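# Place a chain link on the riveter's anvil pin

## Task

Put a single chain link on the anvil beneath the riveting machine's head so it lies flat and one of its holes sits over the locating pin. When finished, neither gripper may touch any link or the tote.

## Robot and tools

Robot: two arms, left_arm and right_arm, each with six revolute joints and a two-finger gripper. Each gripper has a wrist camera: cam_left_wrist and cam_right_wrist, both 896x504.

Frame: hand positions and orientations in results use the scene frame. Its origin is at table-top height, halfway between the two arms' nominal bases. +z points up, +x points out over the table, and left_arm is on the +y side; arm names do not match image sides. Real bases are offset from nominal, and only a BASES line gives their calibrated places. Reported hand pose can be off by a few centimetres, more at long reach. end_effector_position is in metres and marks the point between the finger pads, about 1 cm short of the tips. The fingers point along the gripper's +z axis and close along its y axis. Orientation is given as end_effector_quat_wxyz.

Row layout: every command row holds 14 plain numbers covering both arms, even if only one arm moves. The first 7 are left_arm and the last 7 are right_arm. Within each arm the order is shoulder, elbow, waist, wrist pitch, wrist yaw, wrist roll, then gripper opening. All six joint values are absolute target angles in radians, not offsets. Stated ranges: waist -2.618 to 3.054, shoulder 0.000 to 3.142, elbow 0.000 to 3.142, wrist pitch -1.571 to 1.571, wrist yaw -1.571 to 1.571, wrist roll -2.094 to 2.094. The true limits can sit up to 0.059 rad either side of these. A call is rejected if a target is more than 0.059 past a stated end and also farther out than the joint's current angle. Past a real end, the joint stops there and the result says "joint sent to its limit". The opening is an absolute command from -1 (closed) to +1 (fully open). To keep an arm or gripper as it is, resend its current "Joint targets" and "Tool commands" values. Sending 0 is a real command, not a no-op.

Tools:
- execute_actions(actions, cameras): actions is a list of actions, each a table of up to 15 rows. Each row runs for one control step of 1/30 s. If a table is shorter than 15 rows, its final row repeats to fill the 15 steps. An empty list just reports state and images. Per step, a joint's target is kept within 0.339 rad of its measured angle for waist, shoulder and elbow, and 2.2 rad for the wrist joints. If a row would move a gripper more than 200 mm from where it is, that arm's targets are scaled back. Far targets can therefore need several actions. Results include step readings of joint positions.
- move(target, speed, blend, opening_speed, blocking, cameras): drives all joints along synchronized paths to absolute rows. target is one 14-number row or a list of up to 15 rows sharing 10 s. speed in rad/s (0.01 to 12.57, default 0.5) caps the joint with the farthest to go. blend in rad rounds corners in a list. opening_speed (0.2 or more per second on the -1..+1 scale) ramps the gripper opening. Paths last at least 0.5 s and cost about one action per 0.5 s. Moves do not avoid obstacles or the other arm, and faster moves or targets deeper past contact hit harder. A finger change in a later list row happens only once everything is at rest. blocking=false returns after about 0.5 s while the move runs, and a new move replaces it. The result adds a "move:" line with one of: done, off_target (at rest but a joint more than 0.035 rad off), moving, held, or fault. It may also carry limits=held. Neither done nor off_target tells you about contact.
- wait(seconds 0 to 10, cameras): lets time pass with commands held. A running move continues.
- stop(cameras): brakes a running move, and needs room to do so.
- zoom_image(camera, region [x0,y0,x1,y1] in pixels, at most 504x504): a closer view of the latest image from that camera.
- finished_scene(scene): ends the scene irreversibly. Call it only once the link is placed and both hands are clear.

cameras: ["all"], [] or a list of names. If left out, you get all cameras for an empty action list and none otherwise. An unknown name invalidates the call.

Result lines:
- Joint positions and Joint velocities: one block per arm, in row order. Each block ends with the finger gap in metres (0.093 when fully open) or its rate. Velocities may simply read "within noise".
- Joint targets: what the joints are currently driven toward.
- Tool commands: the current gripper commands.
- Joint torques: signed, offset and noisy. Joints 1 to 3 wrap at ±28 N m.
- "joint command not followed": the clearance check altered some targets. It does not keep the two grippers apart.
- MOTOR HOT: a motor has reached 75 °C. At 90 °C an OVER-TEMPERATURE FAULT folds that arm for the rest of the scene, and at 100 °C the arm collapses. Holding loads, stretching out or pushing against something unreachable builds heat.

Gripping: grip_measured reads the motor on the -1..+1 scale. Pads meet at about -0.94, and each millimetre of object width adds about 0.0208. Readings may be up to 0.02 high. A firm hold on a rigid part comes from commanding about 0.24 below its width reading. Keep sending that value to hold, and send something well above the width reading to release. A sudden command far below the width squeezes hard for a moment. A reading below -0.94 alone does not prove you have a thin part.

Timing: thinking and writing consume scene time while a move runs. Joints can stop short from friction or weight, and tiny turns may not happen.

Avoid: dropping links, letting go while a part is moving, slamming, hard pushes, contact between arms (including closing on the other gripper), and anything leaving the table. Camera cables touching parts count as hand contact. Loose objects may occasionally get nudged, so check the link is still seated before finishing.

Each tool is called after "Request:" in YAML: its name, and indented under it one key for each argument.

## Session

Request:
execute_actions:
  actions: []

Scene clock: 0.00 s.
left_arm: end_effector_position=(+0.2400, +0.1058, +0.2628) grip_measured=+1.000 end_effector_quat_wxyz=(+0.592, +0.091, +0.749, -0.284) | right_arm: end_effector_position=(+0.2292, -0.3210, +0.2656) grip_measured=+1.000 end_effector_quat_wxyz=(+0.691, +0.137, +0.708, +0.053)
Joint names: [shoulder, elbow, waist, wrist pitch, wrist yaw, wrist roll]
Joint positions: left_arm=[0.773 0.35 -0.41 0.284 0.136 -0.307 0.093] | right_arm=[0.321 0.301 0.058 -0.02 0.183 0.275 0.093]
Joint velocities: within noise
Joint torques (N m): no reading
Heat: left arm: 36 °C; right arm: 34 °C.
Joint targets: left_arm=[0.770 0.366 -0.410 0.301 0.136 -0.306] | right_arm=[0.322 0.306 0.058 -0.030 0.183 0.276]
Tool commands: left_gripper/opening=+1.0 right_gripper/opening=+1.0

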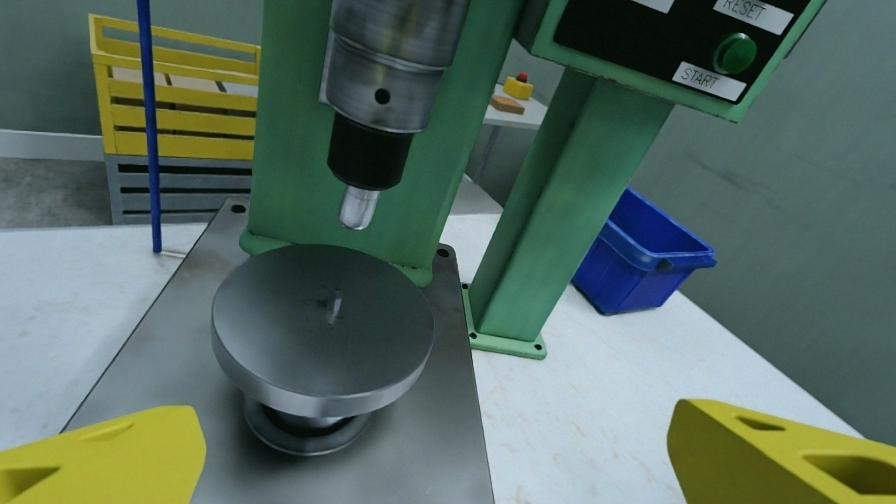

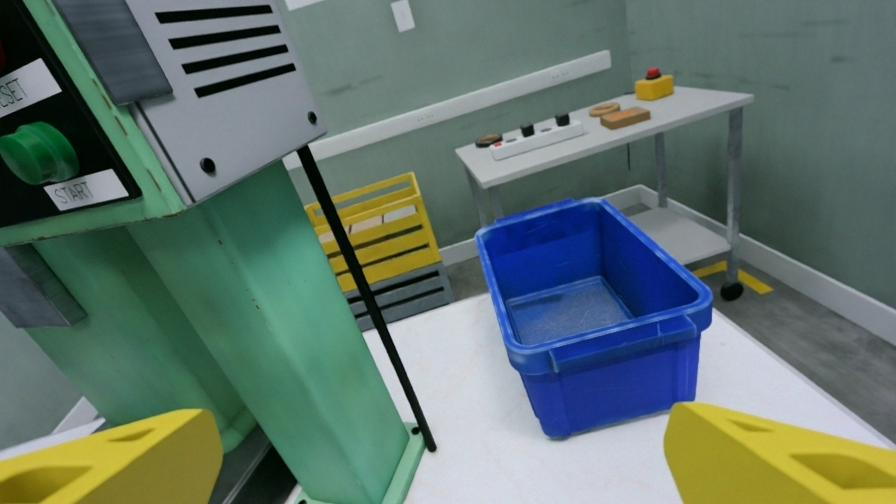

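Request:
zoom_image:
  camera: "cam_right_wrist"
  region: [450, 170, 750, 450]

Request:
zoom_image:
  camera: "cam_left_wrist"
  region: [100, 160, 500, 500]

Scaled by 1.680 from the camera's 896x504 image, which has a finer 1280x720 frame.

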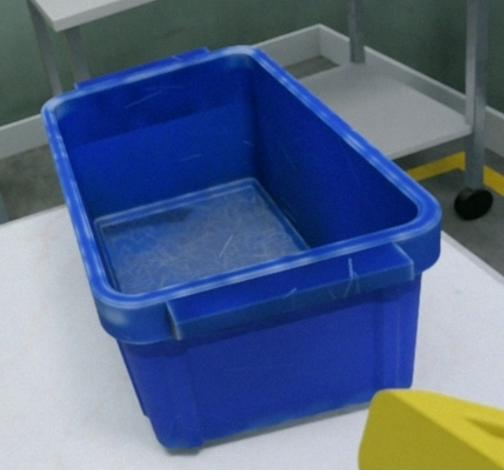

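Scaled by 1.260 from the camera's 896x504 image, which has a finer 1280x720 frame.

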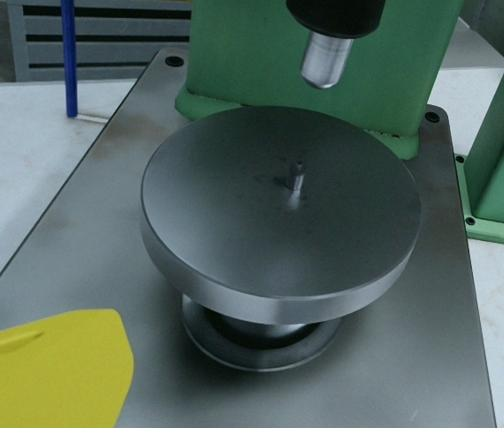

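Request:
move:
  target:
    - [0.773,0.6,0.2,-0.1,0,0,1,0.5,0.8,-0.15,-0.5,0,0,1]
    - [1.0,1.2,0.4,-0.8,0,0,1,1.0,1.2,-0.25,-0.8,0,0,1]
  speed: 0.8
  blend: 0.1
  cameras: ["all"]

Scene clock: 21.53 s.
left_arm: end_effector_position=(+0.2440, +0.3679, +0.3369) grip_measured=+1.000 end_effector_quat_wxyz=(+0.446, -0.169, +0.875, +0.076) | right_arm: end_effector_position=(+0.2697, -0.3801, +0.3221) grip_measured=+1.000 end_effector_quat_wxyz=(+0.459, +0.110, +0.880, -0.056)
Joint names: [shoulder, elbow, waist, wrist pitch, wrist yaw, wrist roll]
Joint positions: left_arm=[0.995 1.165 0.393 -0.801 0.01 -0.014 0.093] | right_arm=[0.995 1.173 -0.243 -0.786 0.011 0.01 0.093]
Joint torques (N m): left_arm=[-1.63 8.83 0.44 2.1 -0.2 0.22] | right_arm=[-1.59 9.47 -0.92 1.87 -0.15 -0.03]
Heat: left arm: 41 °C; right arm: 37 °C.
Joint targets: left_arm=[1.000 1.200 0.400 -0.800 0.000 0.000] | right_arm=[1.000 1.200 -0.250 -0.800 0.000 0.000]
move: done
camera_calibration:
cam_left_wrist: T_world_to_cam=[[0.340032, -0.940044, 0.026389, 0.250984], [-0.822649, -0.31093, -0.475995, 0.512344], [0.455661, 0.140145, -0.879052, 0.212063], [0, 0, 0, 1]] pos_world=[0.239507, 0.36552, 0.423664]
cam_right_wrist: T_world_to_cam=[[-0.255545, -0.966739, 0.0106224, -0.302198], [-0.833743, 0.2148, -0.508659, 0.508894], [0.489458, -0.138842, -0.860903, 0.168133], [0, 0, 0, 1]] pos_world=[0.264768, -0.378113, 0.406809]

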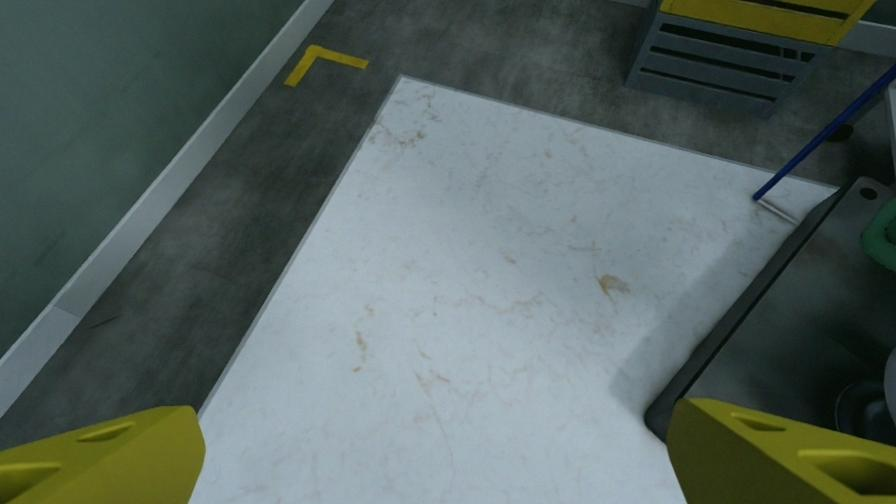

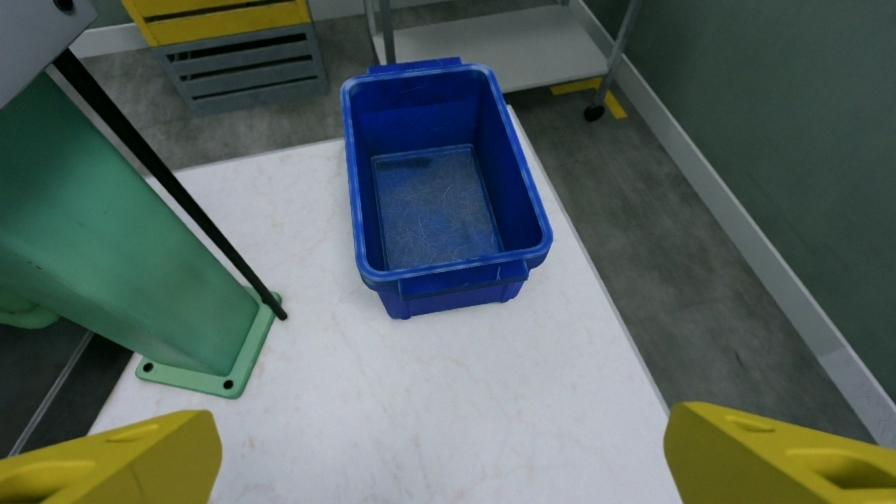

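Request:
zoom_image:
  camera: "cam_right_wrist"
  region: [330, 50, 570, 330]

Scaled by 1.800 from the camera's 896x504 image, which has a finer 1280x720 frame.

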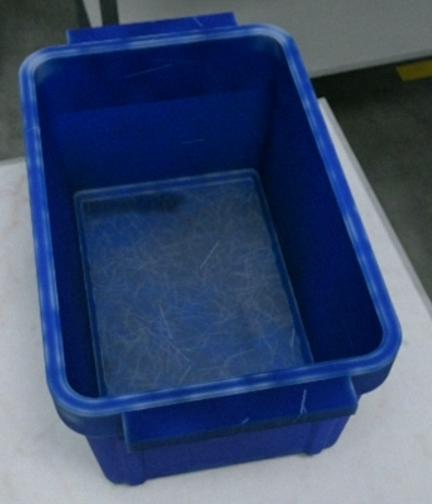

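Request:
move:
  target: [0.7,1.1,-0.5,-1.5,0,0,1,0.7,1.1,0.5,-1.5,0,0,1]
  speed: 0.9
  cameras: ["all"]

Request:
move:
  target: [0.7,1.1,0.9,-1.5,0,0,1,0.7,1.1,-0.9,-1.5,0,0,1]
  speed: 0.9
  cameras: ["all"]

Scene clock: 29.63 s.
left_arm: end_effector_position=(+0.0761, +0.1935, +0.2652) grip_measured=+1.000 end_effector_quat_wxyz=(+0.229, +0.241, +0.941, -0.063) | right_arm: end_effector_position=(+0.0914, -0.2438, +0.2466) grip_measured=+1.000 end_effector_quat_wxyz=(+0.237, -0.236, +0.941, +0.058)
Joint names: [shoulder, elbow, waist, wrist pitch, wrist yaw, wrist roll]
Joint positions: left_arm=[0.705 1.108 -0.493 -1.495 0.003 -0.013 0.093] | right_arm=[0.705 1.113 0.493 -1.485 0.007 0.01 0.093]
Joint torques (N m): left_arm=[0.98 4.3 -0.69 1.38 -0.12 0.21] | right_arm=[1.28 4.75 0.42 1.26 -0.11 -0.03]
Heat: left arm: 41 °C; right arm: 37 °C.
Joint targets: left_arm=[0.700 1.100 -0.500 -1.500 0.000 0.000] | right_arm=[0.700 1.100 0.500 -1.500 0.000 0.000]
move: done
camera_calibration:
cam_left_wrist: T_world_to_cam=[[-0.499188, -0.866035, 0.0282043, 0.195053], [-0.866336, 0.498212, -0.0353147, 0.0157147], [0.0165321, -0.0420631, -0.998978, 0.350481], [0, 0, 0, 1]] pos_world=[0.105188, 0.175836, 0.345176]
cam_right_wrist: T_world_to_cam=[[0.468053, -0.883515, 0.018075, -0.262978], [-0.881307, -0.468192, -0.0639888, 0.0207219], [0.0649977, 0.0140205, -0.997787, 0.319189], [0, 0, 0, 1]] pos_world=[0.120604, -0.227119, 0.324562]

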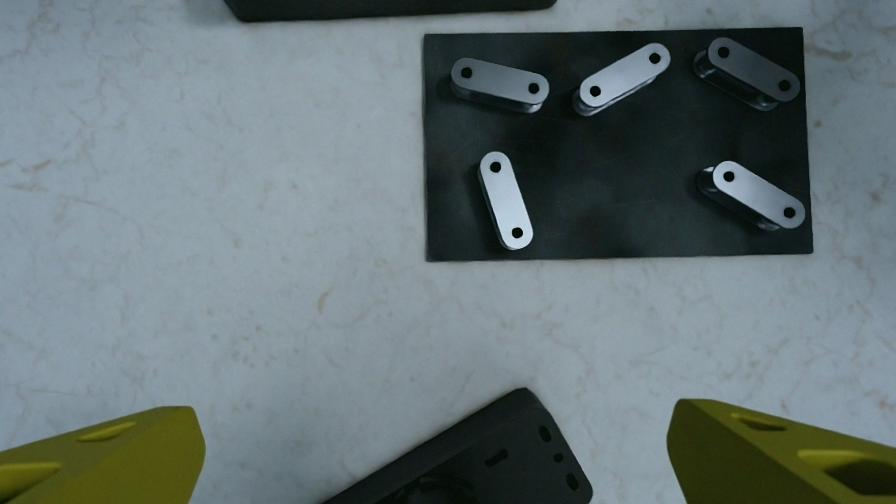

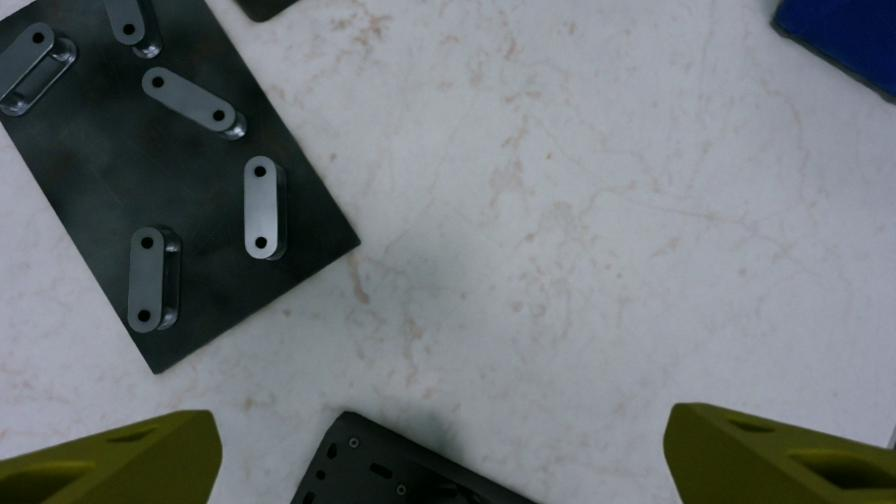

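Scene clock: 31.70 s.
left_arm: end_effector_position=(+0.0464, +0.3601, +0.2652) grip_measured=+1.000 end_effector_quat_wxyz=(+0.216, -0.415, +0.878, +0.097) | right_arm: end_effector_position=(+0.0576, -0.4124, +0.2465) grip_measured=+1.000 end_effector_quat_wxyz=(+0.220, +0.418, +0.875, -0.105)
Joint names: [shoulder, elbow, waist, wrist pitch, wrist yaw, wrist roll]
Joint positions: left_arm=[0.705 1.108 0.893 -1.495 0.003 -0.012 0.093] | right_arm=[0.705 1.113 -0.893 -1.486 0.005 0.008 0.093]
Joint torques (N m): left_arm=[0.96 4.27 0.43 1.38 -0.12 0.2] | right_arm=[1.24 4.75 -0.91 1.24 -0.07 -0.01]
Heat: left arm: 41 °C; right arm: 37 °C.
Joint targets: left_arm=[0.700 1.100 0.900 -1.500 0.000 0.000] | right_arm=[0.700 1.100 -0.900 -1.500 0.000 0.000]
move: done
camera_calibration:
cam_left_wrist: T_world_to_cam=[[0.758937, -0.650555, 0.0281531, 0.18853], [-0.649669, -0.759415, -0.0349323, 0.349729], [0.0441053, 0.00822127, -0.998993, 0.338608], [0, 0, 0, 1]] pos_world=[0.0691909, 0.385455, 0.345177]
cam_right_wrist: T_world_to_cam=[[-0.780972, -0.624355, 0.0162266, -0.216659], [-0.62399, 0.778873, -0.0631933, 0.411233], [0.0268166, -0.0594774, -0.997869, 0.29559], [0, 0, 0, 1]] pos_world=[0.0794737, -0.43799, 0.324463]

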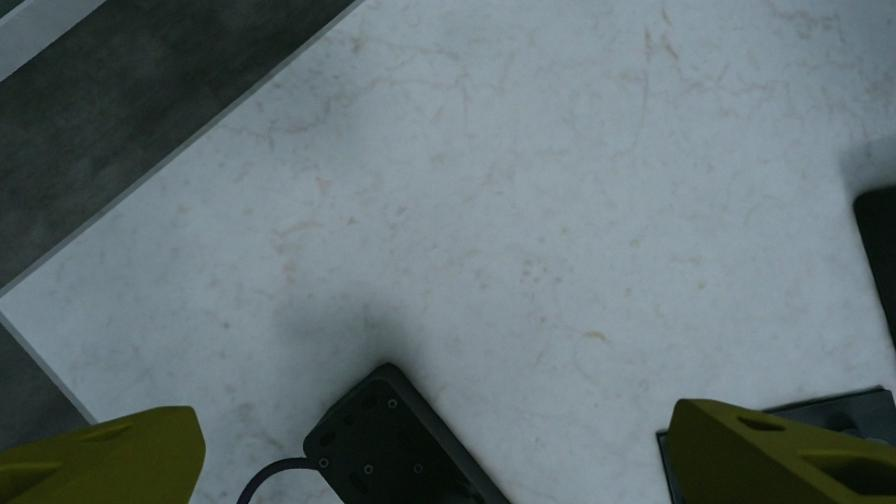

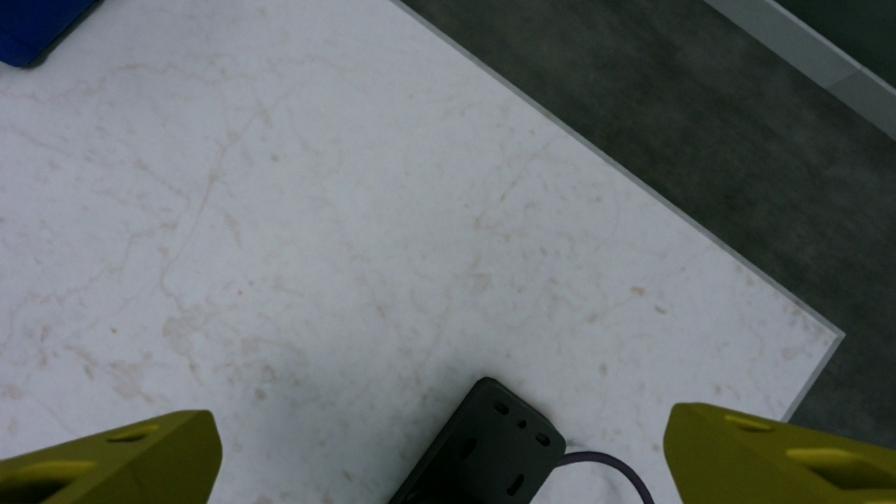

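Request:
move:
  target: [1.541,0.849,-0.533,-0.59,0.443,0.963,0,0.5,0.9,-0.9,-1.2,0,0,1]
  speed: 0.9
  cameras: ["all"]

Scene clock: 82.10 s.
left_arm: end_effector_position=(+0.1800, +0.0435, +0.0940) grip_measured=+0.002 end_effector_quat_wxyz=(+0.169, +0.680, +0.691, -0.179) | right_arm: end_effector_position=(+0.0740, -0.4323, +0.2439) grip_measured=+1.000 end_effector_quat_wxyz=(+0.341, +0.400, +0.835, -0.162)
Joint names: [shoulder, elbow, waist, wrist pitch, wrist yaw, wrist roll]
Joint positions: left_arm=[1.539 0.854 -0.529 -0.619 0.424 0.947 0.045] | right_arm=[0.509 0.914 -0.893 -1.201 0.005 0.008 0.093]
Joint torques (N m): left_arm=[-6.12 4.96 -0.43 1.26 0.42 0.23] | right_arm=[1.68 5.04 -0.91 1.82 -0.08 -0.02]
Heat: left arm: 39 °C; right arm: 36 °C.
Joint targets: left_arm=[1.541 0.849 -0.533 -0.590 0.443 0.963] | right_arm=[0.500 0.900 -0.900 -1.200 0.000 0.000]
move: done
camera_calibration:
cam_left_wrist: T_world_to_cam=[[-0.999308, 0.00758344, 0.0364189, 0.173142], [0.0056528, 0.998588, -0.0528253, -0.00261142], [-0.0367681, -0.0525829, -0.997939, 0.181388], [0, 0, 0, 1]] pos_world=[0.179706, 0.0108326, 0.174571]
cam_right_wrist: T_world_to_cam=[[-0.783547, -0.621221, 0.0117698, -0.213647], [-0.587503, 0.734587, -0.339443, 0.482415], [0.202223, -0.272884, -0.940553, 0.172099], [0, 0, 0, 1]] pos_world=[0.0812151, -0.440135, 0.328135]

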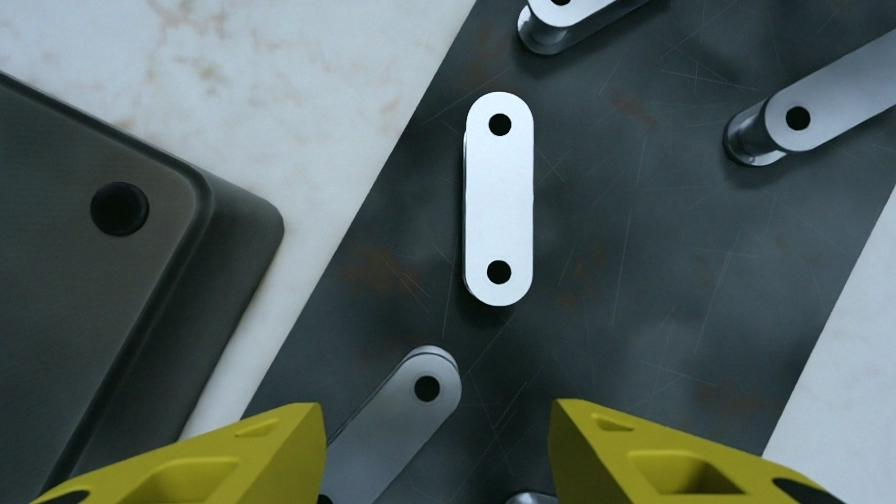

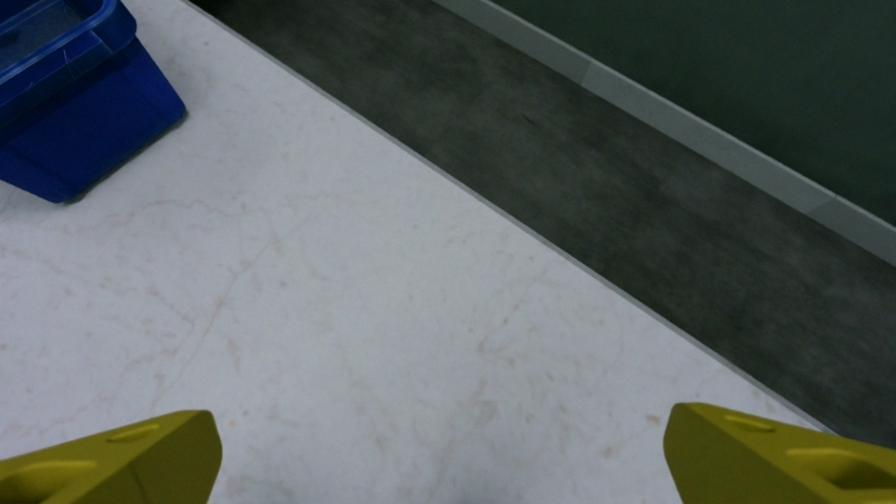

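Request:
move:
  target: [1.615,0.707,-0.686,-0.29,0.397,0.814,0.2,0.5,0.9,-0.9,-1.2,0,0,1]
  speed: 0.6
  cameras: ["cam_left_wrist"]

Scene clock: 105.77 s.
left_arm: end_effector_position=(+0.1548, +0.0093, +0.0528) grip_measured=+0.198 end_effector_quat_wxyz=(+0.184, +0.693, +0.672, -0.185) | right_arm: end_effector_position=(+0.0741, -0.4324, +0.2439) grip_measured=+1.000 end_effector_quat_wxyz=(+0.342, +0.400, +0.835, -0.162)
Joint names: [shoulder, elbow, waist, wrist pitch, wrist yaw, wrist roll]
Joint positions: left_arm=[1.61 0.713 -0.681 -0.321 0.401 0.827 0.055] | right_arm=[0.509 0.913 -0.893 -1.2 0.005 0.008 0.093]
Joint torques (N m): left_arm=[-6.09 4.45 -0.55 1.44 0.16 -0.04] | right_arm=[1.68 5.11 -0.94 1.83 -0.08 -0.02]
Heat: left arm: 39 °C; right arm: 39 °C.
Joint targets: left_arm=[1.615 0.707 -0.686 -0.290 0.397 0.814] | right_arm=[0.500 0.900 -0.900 -1.200 0.000 0.000]
move: done
camera_calibration:
cam_left_wrist: T_world_to_cam=[[-0.998759, 0.0482259, 0.0124569, 0.150413], [0.0470253, 0.995413, -0.0833112, 0.0247782], [-0.0164175, -0.082622, -0.996446, 0.134624], [0, 0, 0, 1]] pos_world=[0.151271, -0.0207954, 0.134336]
Images, in order (width x height): cam_left_wrist 896x504.

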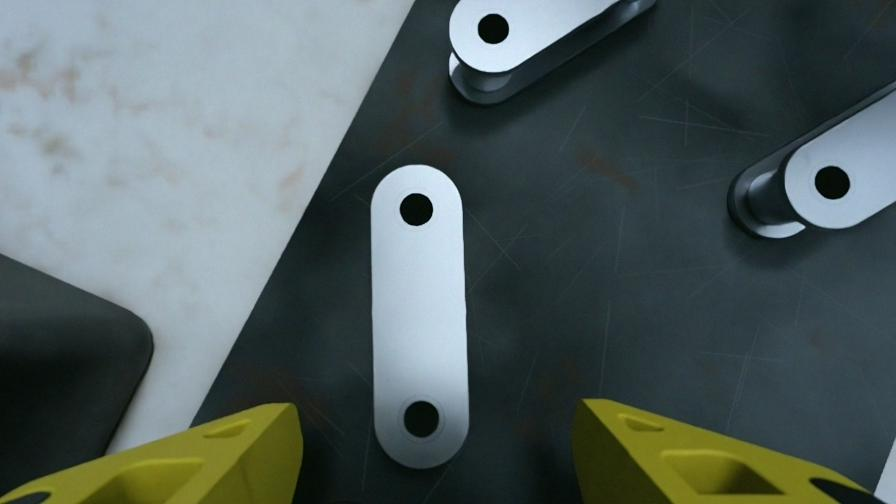

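Request:
move:
  target:
    - [1.625,0.717,-0.672,-0.30,0.402,0.825,0.2,0.5,0.9,-0.9,-1.2,0,0,1]
    - [1.721,0.671,-0.672,-0.160,0.402,0.825,0.2,0.5,0.9,-0.9,-1.2,0,0,1]
  speed: 0.2
  cameras: ["cam_left_wrist"]

Scene clock: 115.23 s.
left_arm: end_effector_position=(+0.1563, +0.0080, +0.0232) grip_measured=+0.198 end_effector_quat_wxyz=(+0.179, +0.692, +0.674, -0.185) | right_arm: end_effector_position=(+0.0741, -0.4324, +0.2439) grip_measured=+1.000 end_effector_quat_wxyz=(+0.342, +0.400, +0.835, -0.162)
Joint names: [shoulder, elbow, waist, wrist pitch, wrist yaw, wrist roll]
Joint positions: left_arm=[1.714 0.678 -0.681 -0.191 0.401 0.826 0.055] | right_arm=[0.509 0.913 -0.893 -1.2 0.005 0.008 0.093]
Joint torques (N m): left_arm=[-6.43 3.96 0.59 1.44 0.21 0.06] | right_arm=[1.69 5.07 -0.92 1.83 -0.07 -0.02]
Heat: left arm: 39 °C; right arm: 39 °C.
Joint targets: left_arm=[1.721 0.671 -0.672 -0.160 0.402 0.825] | right_arm=[0.500 0.900 -0.900 -1.200 0.000 0.000]
move: done
camera_calibration:
cam_left_wrist: T_world_to_cam=[[-0.998646, 0.0478118, 0.020502, 0.152186], [0.0460959, 0.995943, -0.0772769, 0.0234979], [-0.0241136, -0.0762272, -0.996799, 0.106189], [0, 0, 0, 1]] pos_world=[0.153457, -0.0225843, 0.104545]
Images, in order (width x height): cam_left_wrist 896x504.

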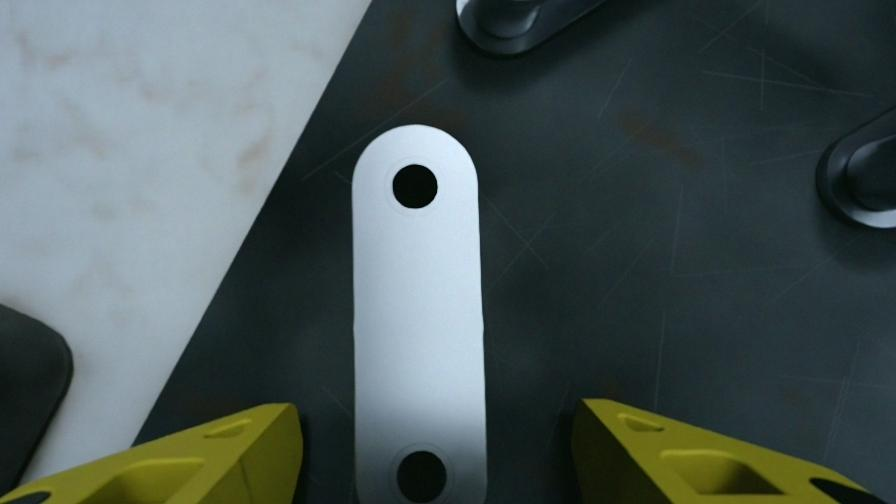

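Request:
move:
  target:
    - [1.735,0.663,-0.659,-0.140,0.402,0.825,0.2,0.5,0.9,-0.9,-1.2,0,0,1]
  speed: 0.1

Request:
move:
  target:
    - [1.735,0.663,-0.659,-0.140,0.402,0.825,-0.8,0.5,0.9,-0.9,-1.2,0,0,1]
  opening_speed: 0.8
  cameras: ["cam_left_wrist"]

Scene clock: 122.03 s.
left_arm: end_effector_position=(+0.1595, +0.0110, +0.0192) grip_measured=+0.198 end_effector_quat_wxyz=(+0.180, +0.688, +0.679, -0.184) | right_arm: end_effector_position=(+0.0741, -0.4324, +0.2439) grip_measured=+1.000 end_effector_quat_wxyz=(+0.342, +0.400, +0.835, -0.162)
Joint names: [shoulder, elbow, waist, wrist pitch, wrist yaw, wrist roll]
Joint positions: left_arm=[1.727 0.671 -0.667 -0.171 0.401 0.826 0.055] | right_arm=[0.509 0.913 -0.893 -1.2 0.005 0.008 0.093]
Joint torques (N m): left_arm=[-6.34 3.84 0.5 1.43 0.2 0.07] | right_arm=[1.69 5.07 -0.92 1.83 -0.08 -0.01]
Heat: left arm: 38 °C; right arm: 39 °C.
Joint targets: left_arm=[1.735 0.663 -0.659 -0.140 0.402 0.825] | right_arm=[0.500 0.900 -0.900 -1.200 0.000 0.000]
move: done
camera_calibration:
cam_left_wrist: T_world_to_cam=[[-0.999222, 0.0336848, 0.0205348, 0.155621], [0.032005, 0.996496, -0.0772689, 0.0222643], [-0.0230656, -0.0765515, -0.996799, 0.102348], [0, 0, 0, 1]] pos_world=[0.157148, -0.0195935, 0.100545]
cam_right_wrist: T_world_to_cam=[[-0.783536, -0.621237, 0.0116599, -0.21368], [-0.587415, 0.734502, -0.339779, 0.482556], [0.202519, -0.273078, -0.940433, 0.171922], [0, 0, 0, 1]] pos_world=[0.0812167, -0.440236, 0.328135]

Scene clock: 123.53 s.
left_arm: end_effector_position=(+0.1600, +0.0106, +0.0194) grip_measured=-0.599 end_effector_quat_wxyz=(+0.182, +0.688, +0.678, -0.184) | right_arm: end_effector_position=(+0.0741, -0.4324, +0.2439) grip_measured=+1.000 end_effector_quat_wxyz=(+0.342, +0.400, +0.835, -0.162)
Joint names: [shoulder, elbow, waist, wrist pitch, wrist yaw, wrist roll]
Joint positions: left_arm=[1.727 0.671 -0.667 -0.168 0.401 0.826 0.016] | right_arm=[0.509 0.913 -0.893 -1.2 0.005 0.008 0.093]
Joint torques (N m): left_arm=[-6.31 3.85 0.47 1.42 0.21 0.07] | right_arm=[1.66 5.03 -0.94 1.83 -0.07 -0.01]
Heat: left arm: 38 °C; right arm: 39 °C.
Joint targets: left_arm=[1.735 0.663 -0.659 -0.140 0.402 0.825] | right_arm=[0.500 0.900 -0.900 -1.200 0.000 0.000]
move: done
camera_calibration:
cam_left_wrist: T_world_to_cam=[[-0.999267, 0.0337422, 0.0180639, 0.156187], [0.0322139, 0.996347, -0.0790897, 0.0227275], [-0.0206665, -0.0784499, -0.996704, 0.102203], [0, 0, 0, 1]] pos_world=[0.157453, -0.0198968, 0.100842]
Images, in order (width x height): cam_left_wrist 896x504.

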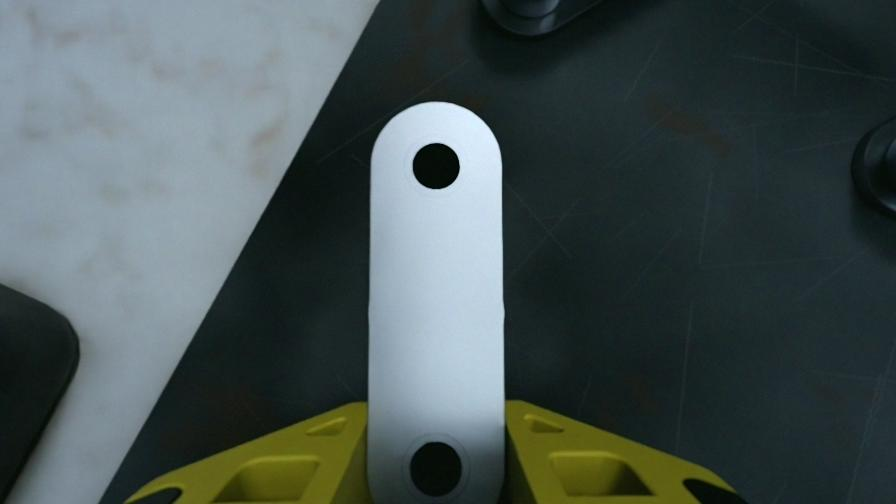

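Request:
move:
  target:
    - [1.6,0.8,-0.66,-0.40,0.402,0.825,-0.8,0.5,0.9,-0.9,-1.2,0,0,1]
    - [1.398,1.333,-0.375,-0.98,0,0,-0.8,0.5,0.9,-0.9,-1.2,0,0,1]
  speed: 0.6
  blend: 0.05
  cameras: ["cam_left_wrist"]

Scene clock: 132.23 s.
left_arm: end_effector_position=(+0.2715, +0.1256, +0.2288) grip_measured=-0.612 end_effector_quat_wxyz=(+0.219, +0.202, +0.953, -0.048) | right_arm: end_effector_position=(+0.0741, -0.4324, +0.2439) grip_measured=+1.000 end_effector_quat_wxyz=(+0.342, +0.400, +0.835, -0.162)
Joint names: [shoulder, elbow, waist, wrist pitch, wrist yaw, wrist roll]
Joint positions: left_arm=[1.425 1.295 -0.38 -0.99 0.011 0.015 0.016] | right_arm=[0.509 0.913 -0.893 -1.2 0.005 0.008 0.093]
Joint torques (N m): left_arm=[-8.58 8.99 0.27 1.47 -0.2 -0.06] | right_arm=[1.69 5.07 -0.92 1.82 -0.08 -0.01]
Heat: left arm: 38 °C; right arm: 40 °C.
Joint targets: left_arm=[1.398 1.333 -0.375 -0.980 0.000 0.000] | right_arm=[0.500 0.900 -0.900 -1.200 0.000 0.000]
move: off_target (left_arm); left_arm: the elbow is farthest, 0.038 rad from its target
camera_calibration:
cam_left_wrist: T_world_to_cam=[[-0.423158, -0.905747, 0.023648, 0.220203], [-0.90605, 0.423102, -0.00755547, 0.231454], [-0.00316219, -0.0246235, -0.999692, 0.311347], [0, 0, 0, 1]] pos_world=[0.303874, 0.109186, 0.307792]
Images, in order (width x height): cam_left_wrist 896x504.

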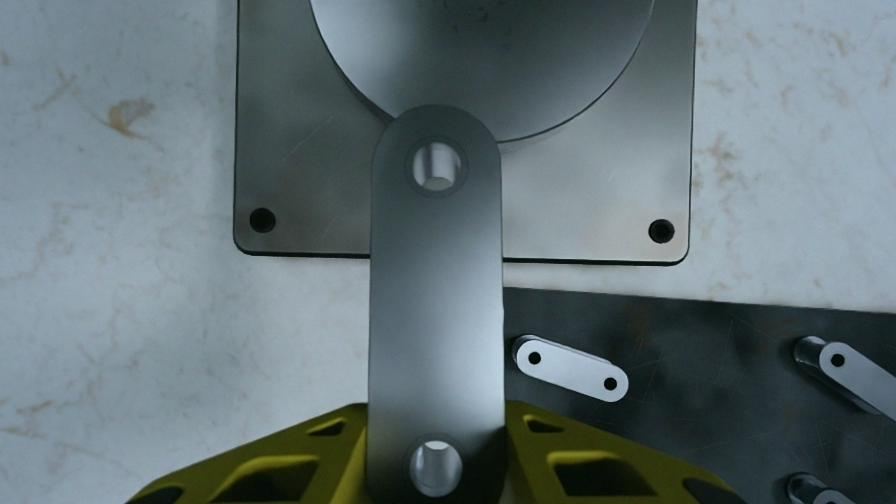

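Request:
move:
  target:
    - [1.398,1.333,-0.2,-0.55,0,0,-0.8,0.5,0.9,-0.9,-1.2,0,0,1]
  speed: 0.6
  cameras: ["cam_left_wrist"]

Request:
zoom_image:
  camera: "cam_left_wrist"
  region: [400, 0, 800, 300]

Scene clock: 136.80 s.
left_arm: end_effector_position=(+0.3424, +0.1645, +0.2655) grip_measured=-0.612 end_effector_quat_wxyz=(+0.352, +0.121, +0.927, -0.044) | right_arm: end_effector_position=(+0.0741, -0.4324, +0.2439) grip_measured=+1.000 end_effector_quat_wxyz=(+0.342, +0.400, +0.835, -0.162)
Joint names: [shoulder, elbow, waist, wrist pitch, wrist yaw, wrist roll]
Joint positions: left_arm=[1.425 1.295 -0.218 -0.716 0.009 0.016 0.016] | right_arm=[0.509 0.913 -0.893 -1.2 0.005 0.008 0.093]
Joint torques (N m): left_arm=[-8.96 9.31 1.33 3.74 -0.19 -0.09] | right_arm=[1.69 5.07 -0.92 1.83 -0.07 -0.02]
Heat: left arm: 39 °C; right arm: 40 °C.
Joint targets: left_arm=[1.398 1.333 -0.200 -0.550 0.000 0.000] | right_arm=[0.500 0.900 -0.900 -1.200 0.000 0.000]
move: off_target (left_arm); left_arm: the wrist pitch is farthest, 0.166 rad from its target
camera_calibration:
cam_left_wrist: T_world_to_cam=[[-0.277141, -0.960775, 0.0101873, 0.247286], [-0.923885, 0.263558, -0.27744, 0.383544], [0.263873, -0.0863021, -0.960689, 0.257591], [0, 0, 0, 1]] pos_world=[0.354913, 0.158731, 0.351357]
Images, in order (width x height): cam_left_wrist 896x504.

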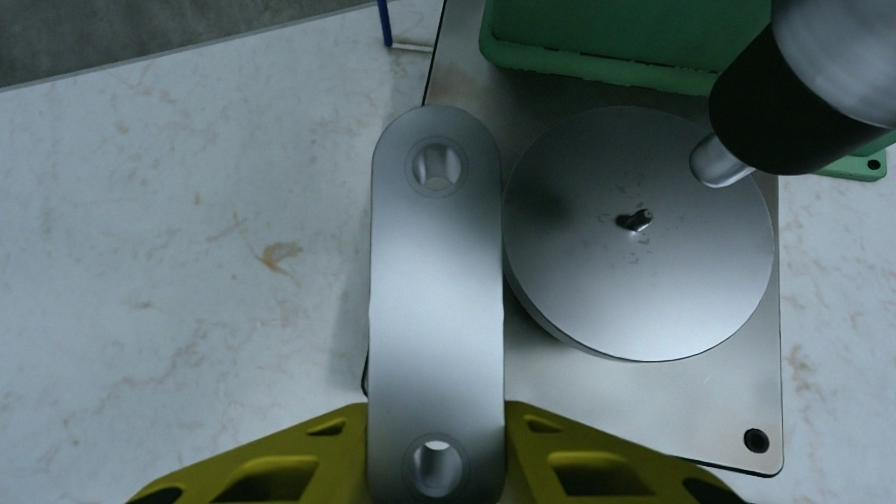

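Scaled by 1.260 from the camera's 896x504 image, which has a finer 1280x720 frame.

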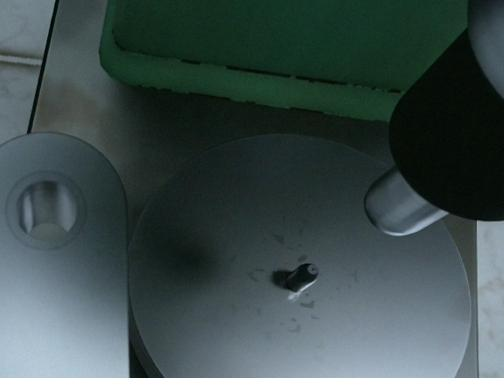

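Request:
move:
  target:
    - [1.41,1.25,0.0,-0.85,0,0,-0.8,0.5,0.9,-0.9,-1.2,0,0,1]
    - [1.66,0.75,0.0,-0.08,0,0,-0.8,0.5,0.9,-0.9,-1.2,0,0,1]
  speed: 0.6
  blend: 0.05
  cameras: ["cam_left_wrist"]

Scene clock: 171.23 s.
left_arm: end_effector_position=(+0.3240, +0.2485, +0.0543) grip_measured=-0.612 end_effector_quat_wxyz=(+0.260, +0.020, +0.965, -0.004) | right_arm: end_effector_position=(+0.0741, -0.4324, +0.2439) grip_measured=+1.000 end_effector_quat_wxyz=(+0.342, +0.400, +0.835, -0.162)
Joint names: [shoulder, elbow, waist, wrist pitch, wrist yaw, wrist roll]
Joint positions: left_arm=[1.662 0.75 -0.006 -0.132 0.005 0.013 0.016] | right_arm=[0.509 0.913 -0.893 -1.2 0.005 0.008 0.093]
Joint torques (N m): left_arm=[-7.47 5.18 0.34 2.11 -0.15 -0.05] | right_arm=[1.69 5.08 -0.94 1.83 -0.08 -0.01]
Heat: left arm: 48 °C; right arm: 40 °C.
Joint targets: left_arm=[1.660 0.750 0.000 -0.080 0.000 0.000] | right_arm=[0.500 0.900 -0.900 -1.200 0.000 0.000]
move: off_target (left_arm); left_arm: the wrist pitch is farthest, 0.052 rad from its target
camera_calibration:
cam_left_wrist: T_world_to_cam=[[-0.0608043, -0.998005, 0.0170119, 0.263701], [-0.994808, 0.0591984, -0.0827842, 0.348991], [0.081612, -0.0219572, -0.996422, 0.111835], [0, 0, 0, 1]] pos_world=[0.354086, 0.244971, 0.135839]
Images, in order (width x height): cam_left_wrist 896x504.

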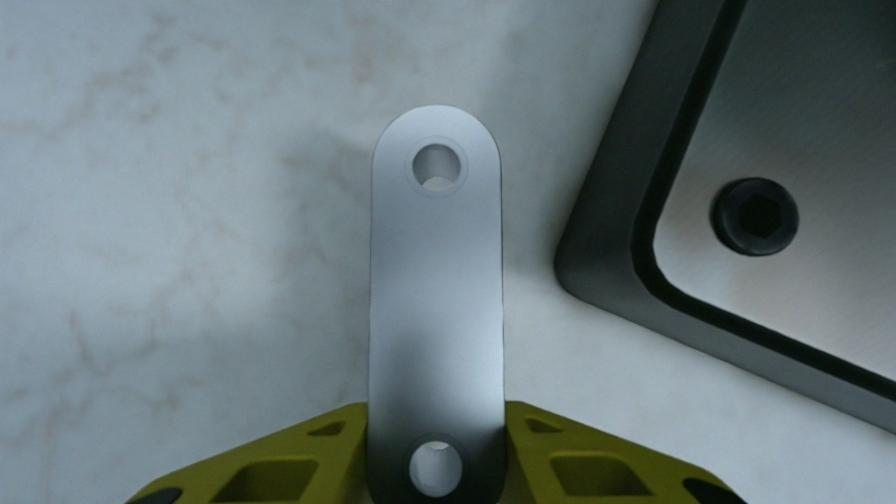

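Request:
move:
  target:
    - [1.66,0.75,0.08,-0.08,0,0,-0.8,0.5,0.9,-0.9,-1.2,0,0,1]
    - [1.76,0.70,0.08,0.07,0,0,-0.8,0.5,0.9,-0.9,-1.2,0,0,1]
  speed: [0.3,0.15]
  cameras: ["cam_left_wrist"]

Scene clock: 179.53 s.
left_arm: end_effector_position=(+0.3259, +0.2791, +0.0253) grip_measured=-0.612 end_effector_quat_wxyz=(+0.264, -0.021, +0.964, +0.008) | right_arm: end_effector_position=(+0.0741, -0.4324, +0.2439) grip_measured=+1.000 end_effector_quat_wxyz=(+0.342, +0.400, +0.835, -0.162)
Joint names: [shoulder, elbow, waist, wrist pitch, wrist yaw, wrist roll]
Joint positions: left_arm=[1.757 0.704 0.077 0.017 0.003 0.012 0.016] | right_arm=[0.509 0.913 -0.893 -1.2 0.005 0.008 0.093]
Joint torques (N m): left_arm=[-7.47 4.45 0.12 2.13 -0.13 -0.03] | right_arm=[1.69 5.05 -0.91 1.83 -0.07 -0.01]
Heat: left arm: 45 °C; right arm: 40 °C.
Joint targets: left_arm=[1.760 0.700 0.080 0.070 0.000 0.000] | right_arm=[0.500 0.900 -0.900 -1.200 0.000 0.000]
move: off_target (left_arm); left_arm: the wrist pitch is farthest, 0.053 rad from its target
camera_calibration:
cam_left_wrist: T_world_to_cam=[[0.0235971, -0.999607, 0.0151323, 0.267903], [-0.995676, -0.0248593, -0.0895014, 0.370607], [0.0898424, -0.0129549, -0.995872, 0.0782415], [0, 0, 0, 1]] pos_world=[0.355653, 0.278025, 0.107034]
Images, in order (width x height): cam_left_wrist 896x504.

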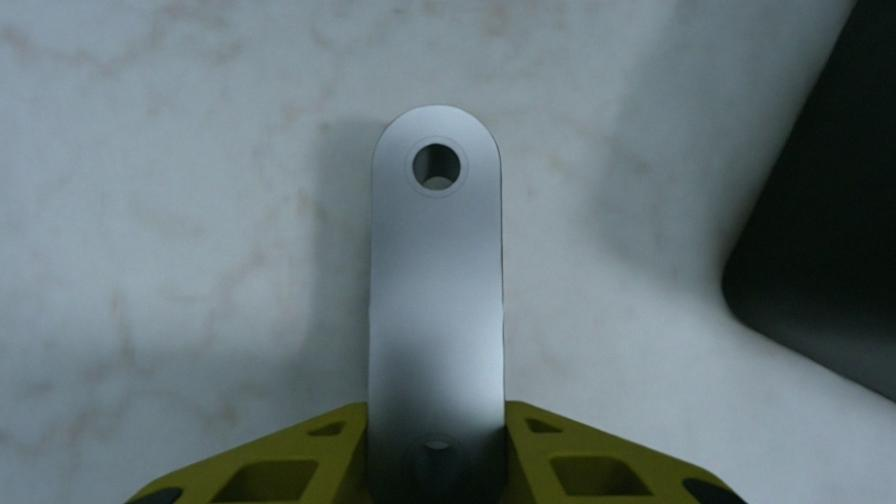

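Request:
move:
  target: [1.782,0.69,0.08,0.10,0,0,-0.8,0.5,0.9,-0.9,-1.2,0,0,1]
  speed: 0.1

Request:
move:
  target: [1.794,0.684,0.08,0.118,0,0,-0.8,0.5,0.9,-0.9,-1.2,0,0,1]
  speed: 0.1
  cameras: ["cam_left_wrist"]

Scene clock: 183.53 s.
left_arm: end_effector_position=(+0.3254, +0.2790, +0.0188) grip_measured=-0.612 end_effector_quat_wxyz=(+0.263, -0.021, +0.965, +0.007) | right_arm: end_effector_position=(+0.0741, -0.4324, +0.2439) grip_measured=+1.000 end_effector_quat_wxyz=(+0.342, +0.400, +0.835, -0.162)
Joint names: [shoulder, elbow, waist, wrist pitch, wrist yaw, wrist roll]
Joint positions: left_arm=[1.779 0.694 0.077 0.047 0.003 0.012 0.016] | right_arm=[0.509 0.913 -0.893 -1.2 0.005 0.008 0.093]
Joint torques (N m): left_arm=[-7.5 4.3 0.13 2.13 -0.13 -0.05] | right_arm=[1.69 5.08 -0.92 1.83 -0.08 -0.02]
Heat: left arm: 44 °C; right arm: 40 °C.
Joint targets: left_arm=[1.782 0.690 0.080 0.100 0.000 0.000] | right_arm=[0.500 0.900 -0.900 -1.200 0.000 0.000]
move: off_target (left_arm); left_arm: the wrist pitch is farthest, 0.053 rad from its target
camera_calibration:
cam_left_wrist: T_world_to_cam=[[0.0236052, -0.999606, 0.0152058, 0.267902], [-0.995775, -0.0248594, -0.0883992, 0.369538], [0.0887423, -0.0130548, -0.995969, 0.0721326], [0, 0, 0, 1]] pos_world=[0.355251, 0.277924, 0.100435]
cam_right_wrist: T_world_to_cam=[[-0.783536, -0.621237, 0.0116599, -0.21368], [-0.587415, 0.734502, -0.339779, 0.482556], [0.202519, -0.273078, -0.940433, 0.171922], [0, 0, 0, 1]] pos_world=[0.0812167, -0.440236, 0.328135]

Scene clock: 184.40 s.
left_arm: end_effector_position=(+0.3274, +0.2792, +0.0170) grip_measured=-0.612 end_effector_quat_wxyz=(+0.266, -0.021, +0.964, +0.008) | right_arm: end_effector_position=(+0.0741, -0.4324, +0.2439) grip_measured=+1.000 end_effector_quat_wxyz=(+0.342, +0.400, +0.835, -0.162)
Joint names: [shoulder, elbow, waist, wrist pitch, wrist yaw, wrist roll]
Joint positions: left_arm=[1.79 0.694 0.077 0.064 0.003 0.012 0.016] | right_arm=[0.509 0.913 -0.893 -1.2 0.005 0.008 0.093]
Joint torques (N m): left_arm=[-7.51 3.79 0.12 2.14 -0.12 -0.04] | right_arm=[1.66 5.08 -0.94 1.83 -0.07 -0.02]
Heat: left arm: 44 °C; right arm: 40 °C.
Joint targets: left_arm=[1.794 0.684 0.080 0.118 0.000 0.000] | right_arm=[0.500 0.900 -0.900 -1.200 0.000 0.000]
move: off_target (left_arm); left_arm: the wrist pitch is farthest, 0.054 rad from its target
camera_calibration:
cam_left_wrist: T_world_to_cam=[[0.0235468, -0.999611, 0.0149515, 0.268039], [-0.995214, -0.0248567, -0.0945017, 0.371305], [0.0948366, -0.0126547, -0.995412, 0.0680623], [0, 0, 0, 1]] pos_world=[0.356762, 0.278025, 0.0988315]
Images, in order (width x height): cam_left_wrist 896x504.

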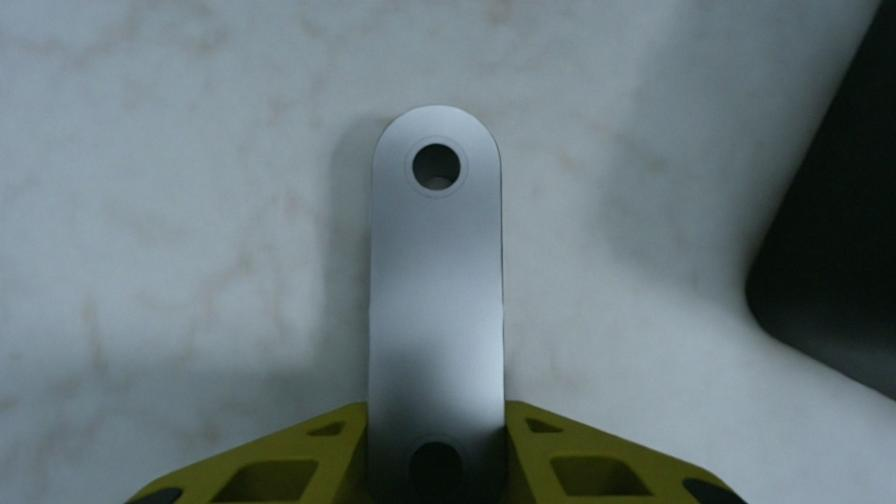

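Request:
move:
  target: [1.804,0.668,0.08,0.125,0,0,-0.8,0.5,0.9,-0.9,-1.2,0,0,1]
  speed: 0.1

Request:
move:
  target: [1.816,0.660,0.08,0.139,0,0,-0.8,0.5,0.9,-0.9,-1.2,0,0,1]
  speed: 0.1
  cameras: ["cam_left_wrist"]

Scene clock: 189.87 s.
left_arm: end_effector_position=(+0.3253, +0.2790, +0.0142) grip_measured=-0.612 end_effector_quat_wxyz=(+0.269, -0.021, +0.963, +0.008) | right_arm: end_effector_position=(+0.0741, -0.4324, +0.2439) grip_measured=+1.000 end_effector_quat_wxyz=(+0.342, +0.400, +0.835, -0.162)
Joint names: [shoulder, elbow, waist, wrist pitch, wrist yaw, wrist roll]
Joint positions: left_arm=[1.793 0.676 0.077 0.09 0.003 0.012 0.016] | right_arm=[0.509 0.913 -0.893 -1.2 0.005 0.008 0.093]
Joint torques (N m): left_arm=[-6.75 3.89 0.13 1.93 -0.13 -0.04] | right_arm=[1.68 5.05 -0.94 1.83 -0.07 -0.02]
Heat: left arm: 43 °C; right arm: 40 °C.
Joint targets: left_arm=[1.804 0.668 0.080 0.125 0.000 0.000] | right_arm=[0.500 0.900 -0.900 -1.200 0.000 0.000]
move: done
camera_calibration:
cam_left_wrist: T_world_to_cam=[[0.0234885, -0.999615, 0.0147879, 0.268075], [-0.994656, -0.0248544, -0.100211, 0.36884], [0.10054, -0.012355, -0.994856, 0.0636579], [0, 0, 0, 1]] pos_world=[0.354172, 0.277926, 0.0963282]
cam_right_wrist: T_world_to_cam=[[-0.783536, -0.621237, 0.0116599, -0.21368], [-0.587415, 0.734502, -0.339779, 0.482556], [0.202519, -0.273078, -0.940433, 0.171922], [0, 0, 0, 1]] pos_world=[0.0812167, -0.440236, 0.328135]

Scene clock: 190.63 s.
left_arm: end_effector_position=(+0.3285, +0.2792, +0.0139) grip_measured=-0.612 end_effector_quat_wxyz=(+0.275, -0.021, +0.961, +0.008) | right_arm: end_effector_position=(+0.0741, -0.4324, +0.2439) grip_measured=+1.000 end_effector_quat_wxyz=(+0.342, +0.400, +0.835, -0.162)
Joint names: [shoulder, elbow, waist, wrist pitch, wrist yaw, wrist roll]
Joint positions: left_arm=[1.801 0.676 0.077 0.112 0.003 0.012 0.016] | right_arm=[0.509 0.913 -0.893 -1.2 0.005 0.008 0.093]
Joint torques (N m): left_arm=[-6.48 3.25 0.13 1.86 -0.12 -0.05] | right_arm=[1.68 5.07 -0.91 1.83 -0.07 -0.01]
Heat: left arm: 43 °C; right arm: 40 °C.
Joint targets: left_arm=[1.816 0.660 0.080 0.139 0.000 0.000] | right_arm=[0.500 0.900 -0.900 -1.200 0.000 0.000]
move: done
camera_calibration:
cam_left_wrist: T_world_to_cam=[[0.0232781, -0.999626, 0.0143755, 0.268244], [-0.993318, -0.0247522, -0.112722, 0.371653], [0.113035, -0.0116555, -0.993523, 0.058664], [0, 0, 0, 1]] pos_world=[0.356295, 0.278027, 0.0963212]
Images, in order (width x height): cam_left_wrist 896x504.

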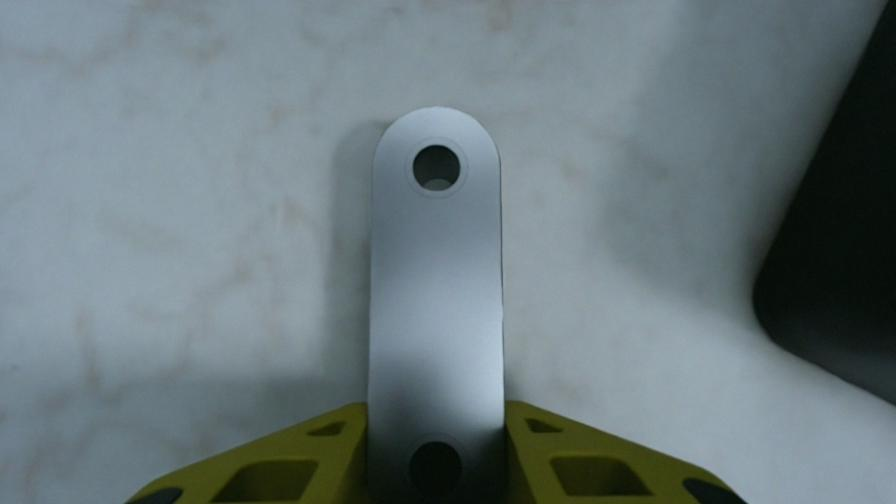

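Request:
move:
  target: [1.816,0.660,0.08,0.03,0,0,-0.8,0.5,0.9,-0.9,-1.2,0,0,1]
  speed: 0.1

Request:
move:
  target: [1.816,0.660,0.08,0.03,0,0,-0.1,0.5,0.9,-0.9,-1.2,0,0,1]
  opening_speed: 0.6
  cameras: ["cam_left_wrist"]

Scene clock: 196.07 s.
left_arm: end_effector_position=(+0.3264, +0.2791, +0.0126) grip_measured=-0.612 end_effector_quat_wxyz=(+0.270, -0.021, +0.963, +0.008) | right_arm: end_effector_position=(+0.0741, -0.4324, +0.2439) grip_measured=+1.000 end_effector_quat_wxyz=(+0.342, +0.400, +0.835, -0.162)
Joint names: [shoulder, elbow, waist, wrist pitch, wrist yaw, wrist roll]
Joint positions: left_arm=[1.801 0.676 0.077 0.101 0.003 0.012 0.016] | right_arm=[0.509 0.913 -0.893 -1.2 0.005 0.008 0.093]
Joint torques (N m): left_arm=[-6.48 3.25 0.12 0.71 -0.12 -0.05] | right_arm=[1.68 5.05 -0.91 1.83 -0.07 -0.02]
Heat: left arm: 42 °C; right arm: 41 °C.
Joint targets: left_arm=[1.816 0.660 0.080 0.030 0.000 0.000] | right_arm=[0.500 0.900 -0.900 -1.200 0.000 0.000]
move: off_target (left_arm); left_arm: the wrist pitch is farthest, 0.071 rad from its target
camera_calibration:
cam_left_wrist: T_world_to_cam=[[0.0234644, -0.999616, 0.0147401, 0.268091], [-0.994432, -0.0248528, -0.102411, 0.369707], [0.102738, -0.012255, -0.994633, 0.0611448], [0, 0, 0, 1]] pos_world=[0.355076, 0.277926, 0.094727]
cam_right_wrist: T_world_to_cam=[[-0.783536, -0.621237, 0.0116599, -0.21368], [-0.587415, 0.734502, -0.339779, 0.482556], [0.202519, -0.273078, -0.940433, 0.171922], [0, 0, 0, 1]] pos_world=[0.0812167, -0.440236, 0.328135]

Scene clock: 197.47 s.
left_arm: end_effector_position=(+0.3199, +0.2850, +0.0086) grip_measured=-0.102 end_effector_quat_wxyz=(+0.256, -0.028, +0.966, +0.019) | right_arm: end_effector_position=(+0.0741, -0.4324, +0.2439) grip_measured=+1.000 end_effector_quat_wxyz=(+0.342, +0.400, +0.835, -0.162)
Joint names: [shoulder, elbow, waist, wrist pitch, wrist yaw, wrist roll]
Joint positions: left_arm=[1.802 0.673 0.083 0.078 -0.021 0.011 0.04] | right_arm=[0.509 0.913 -0.893 -1.2 0.005 0.008 0.093]
Joint torques (N m): left_arm=[-6.53 3.44 -0.35 0.93 0.11 -0.04] | right_arm=[1.68 5.05 -0.92 1.83 -0.08 -0.01]
Heat: left arm: 42 °C; right arm: 41 °C.
Joint targets: left_arm=[1.816 0.660 0.080 0.030 0.000 0.000] | right_arm=[0.500 0.900 -0.900 -1.200 0.000 0.000]
move: off_target (left_arm); left_arm: the wrist pitch is farthest, 0.048 rad from its target
camera_calibration:
cam_left_wrist: T_world_to_cam=[[0.0432464, -0.999054, -0.00449195, 0.267911], [-0.996267, -0.0427886, -0.0749757, 0.368372], [0.0747126, 0.00771761, -0.997175, 0.0611806], [0, 0, 0, 1]] pos_world=[0.350839, 0.282948, 0.0898301]
Images, in order (width x height): cam_left_wrist 896x504.

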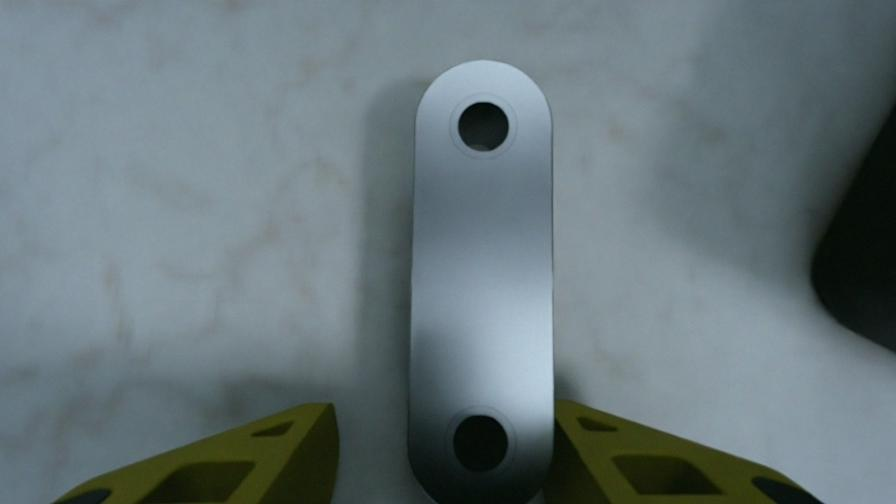

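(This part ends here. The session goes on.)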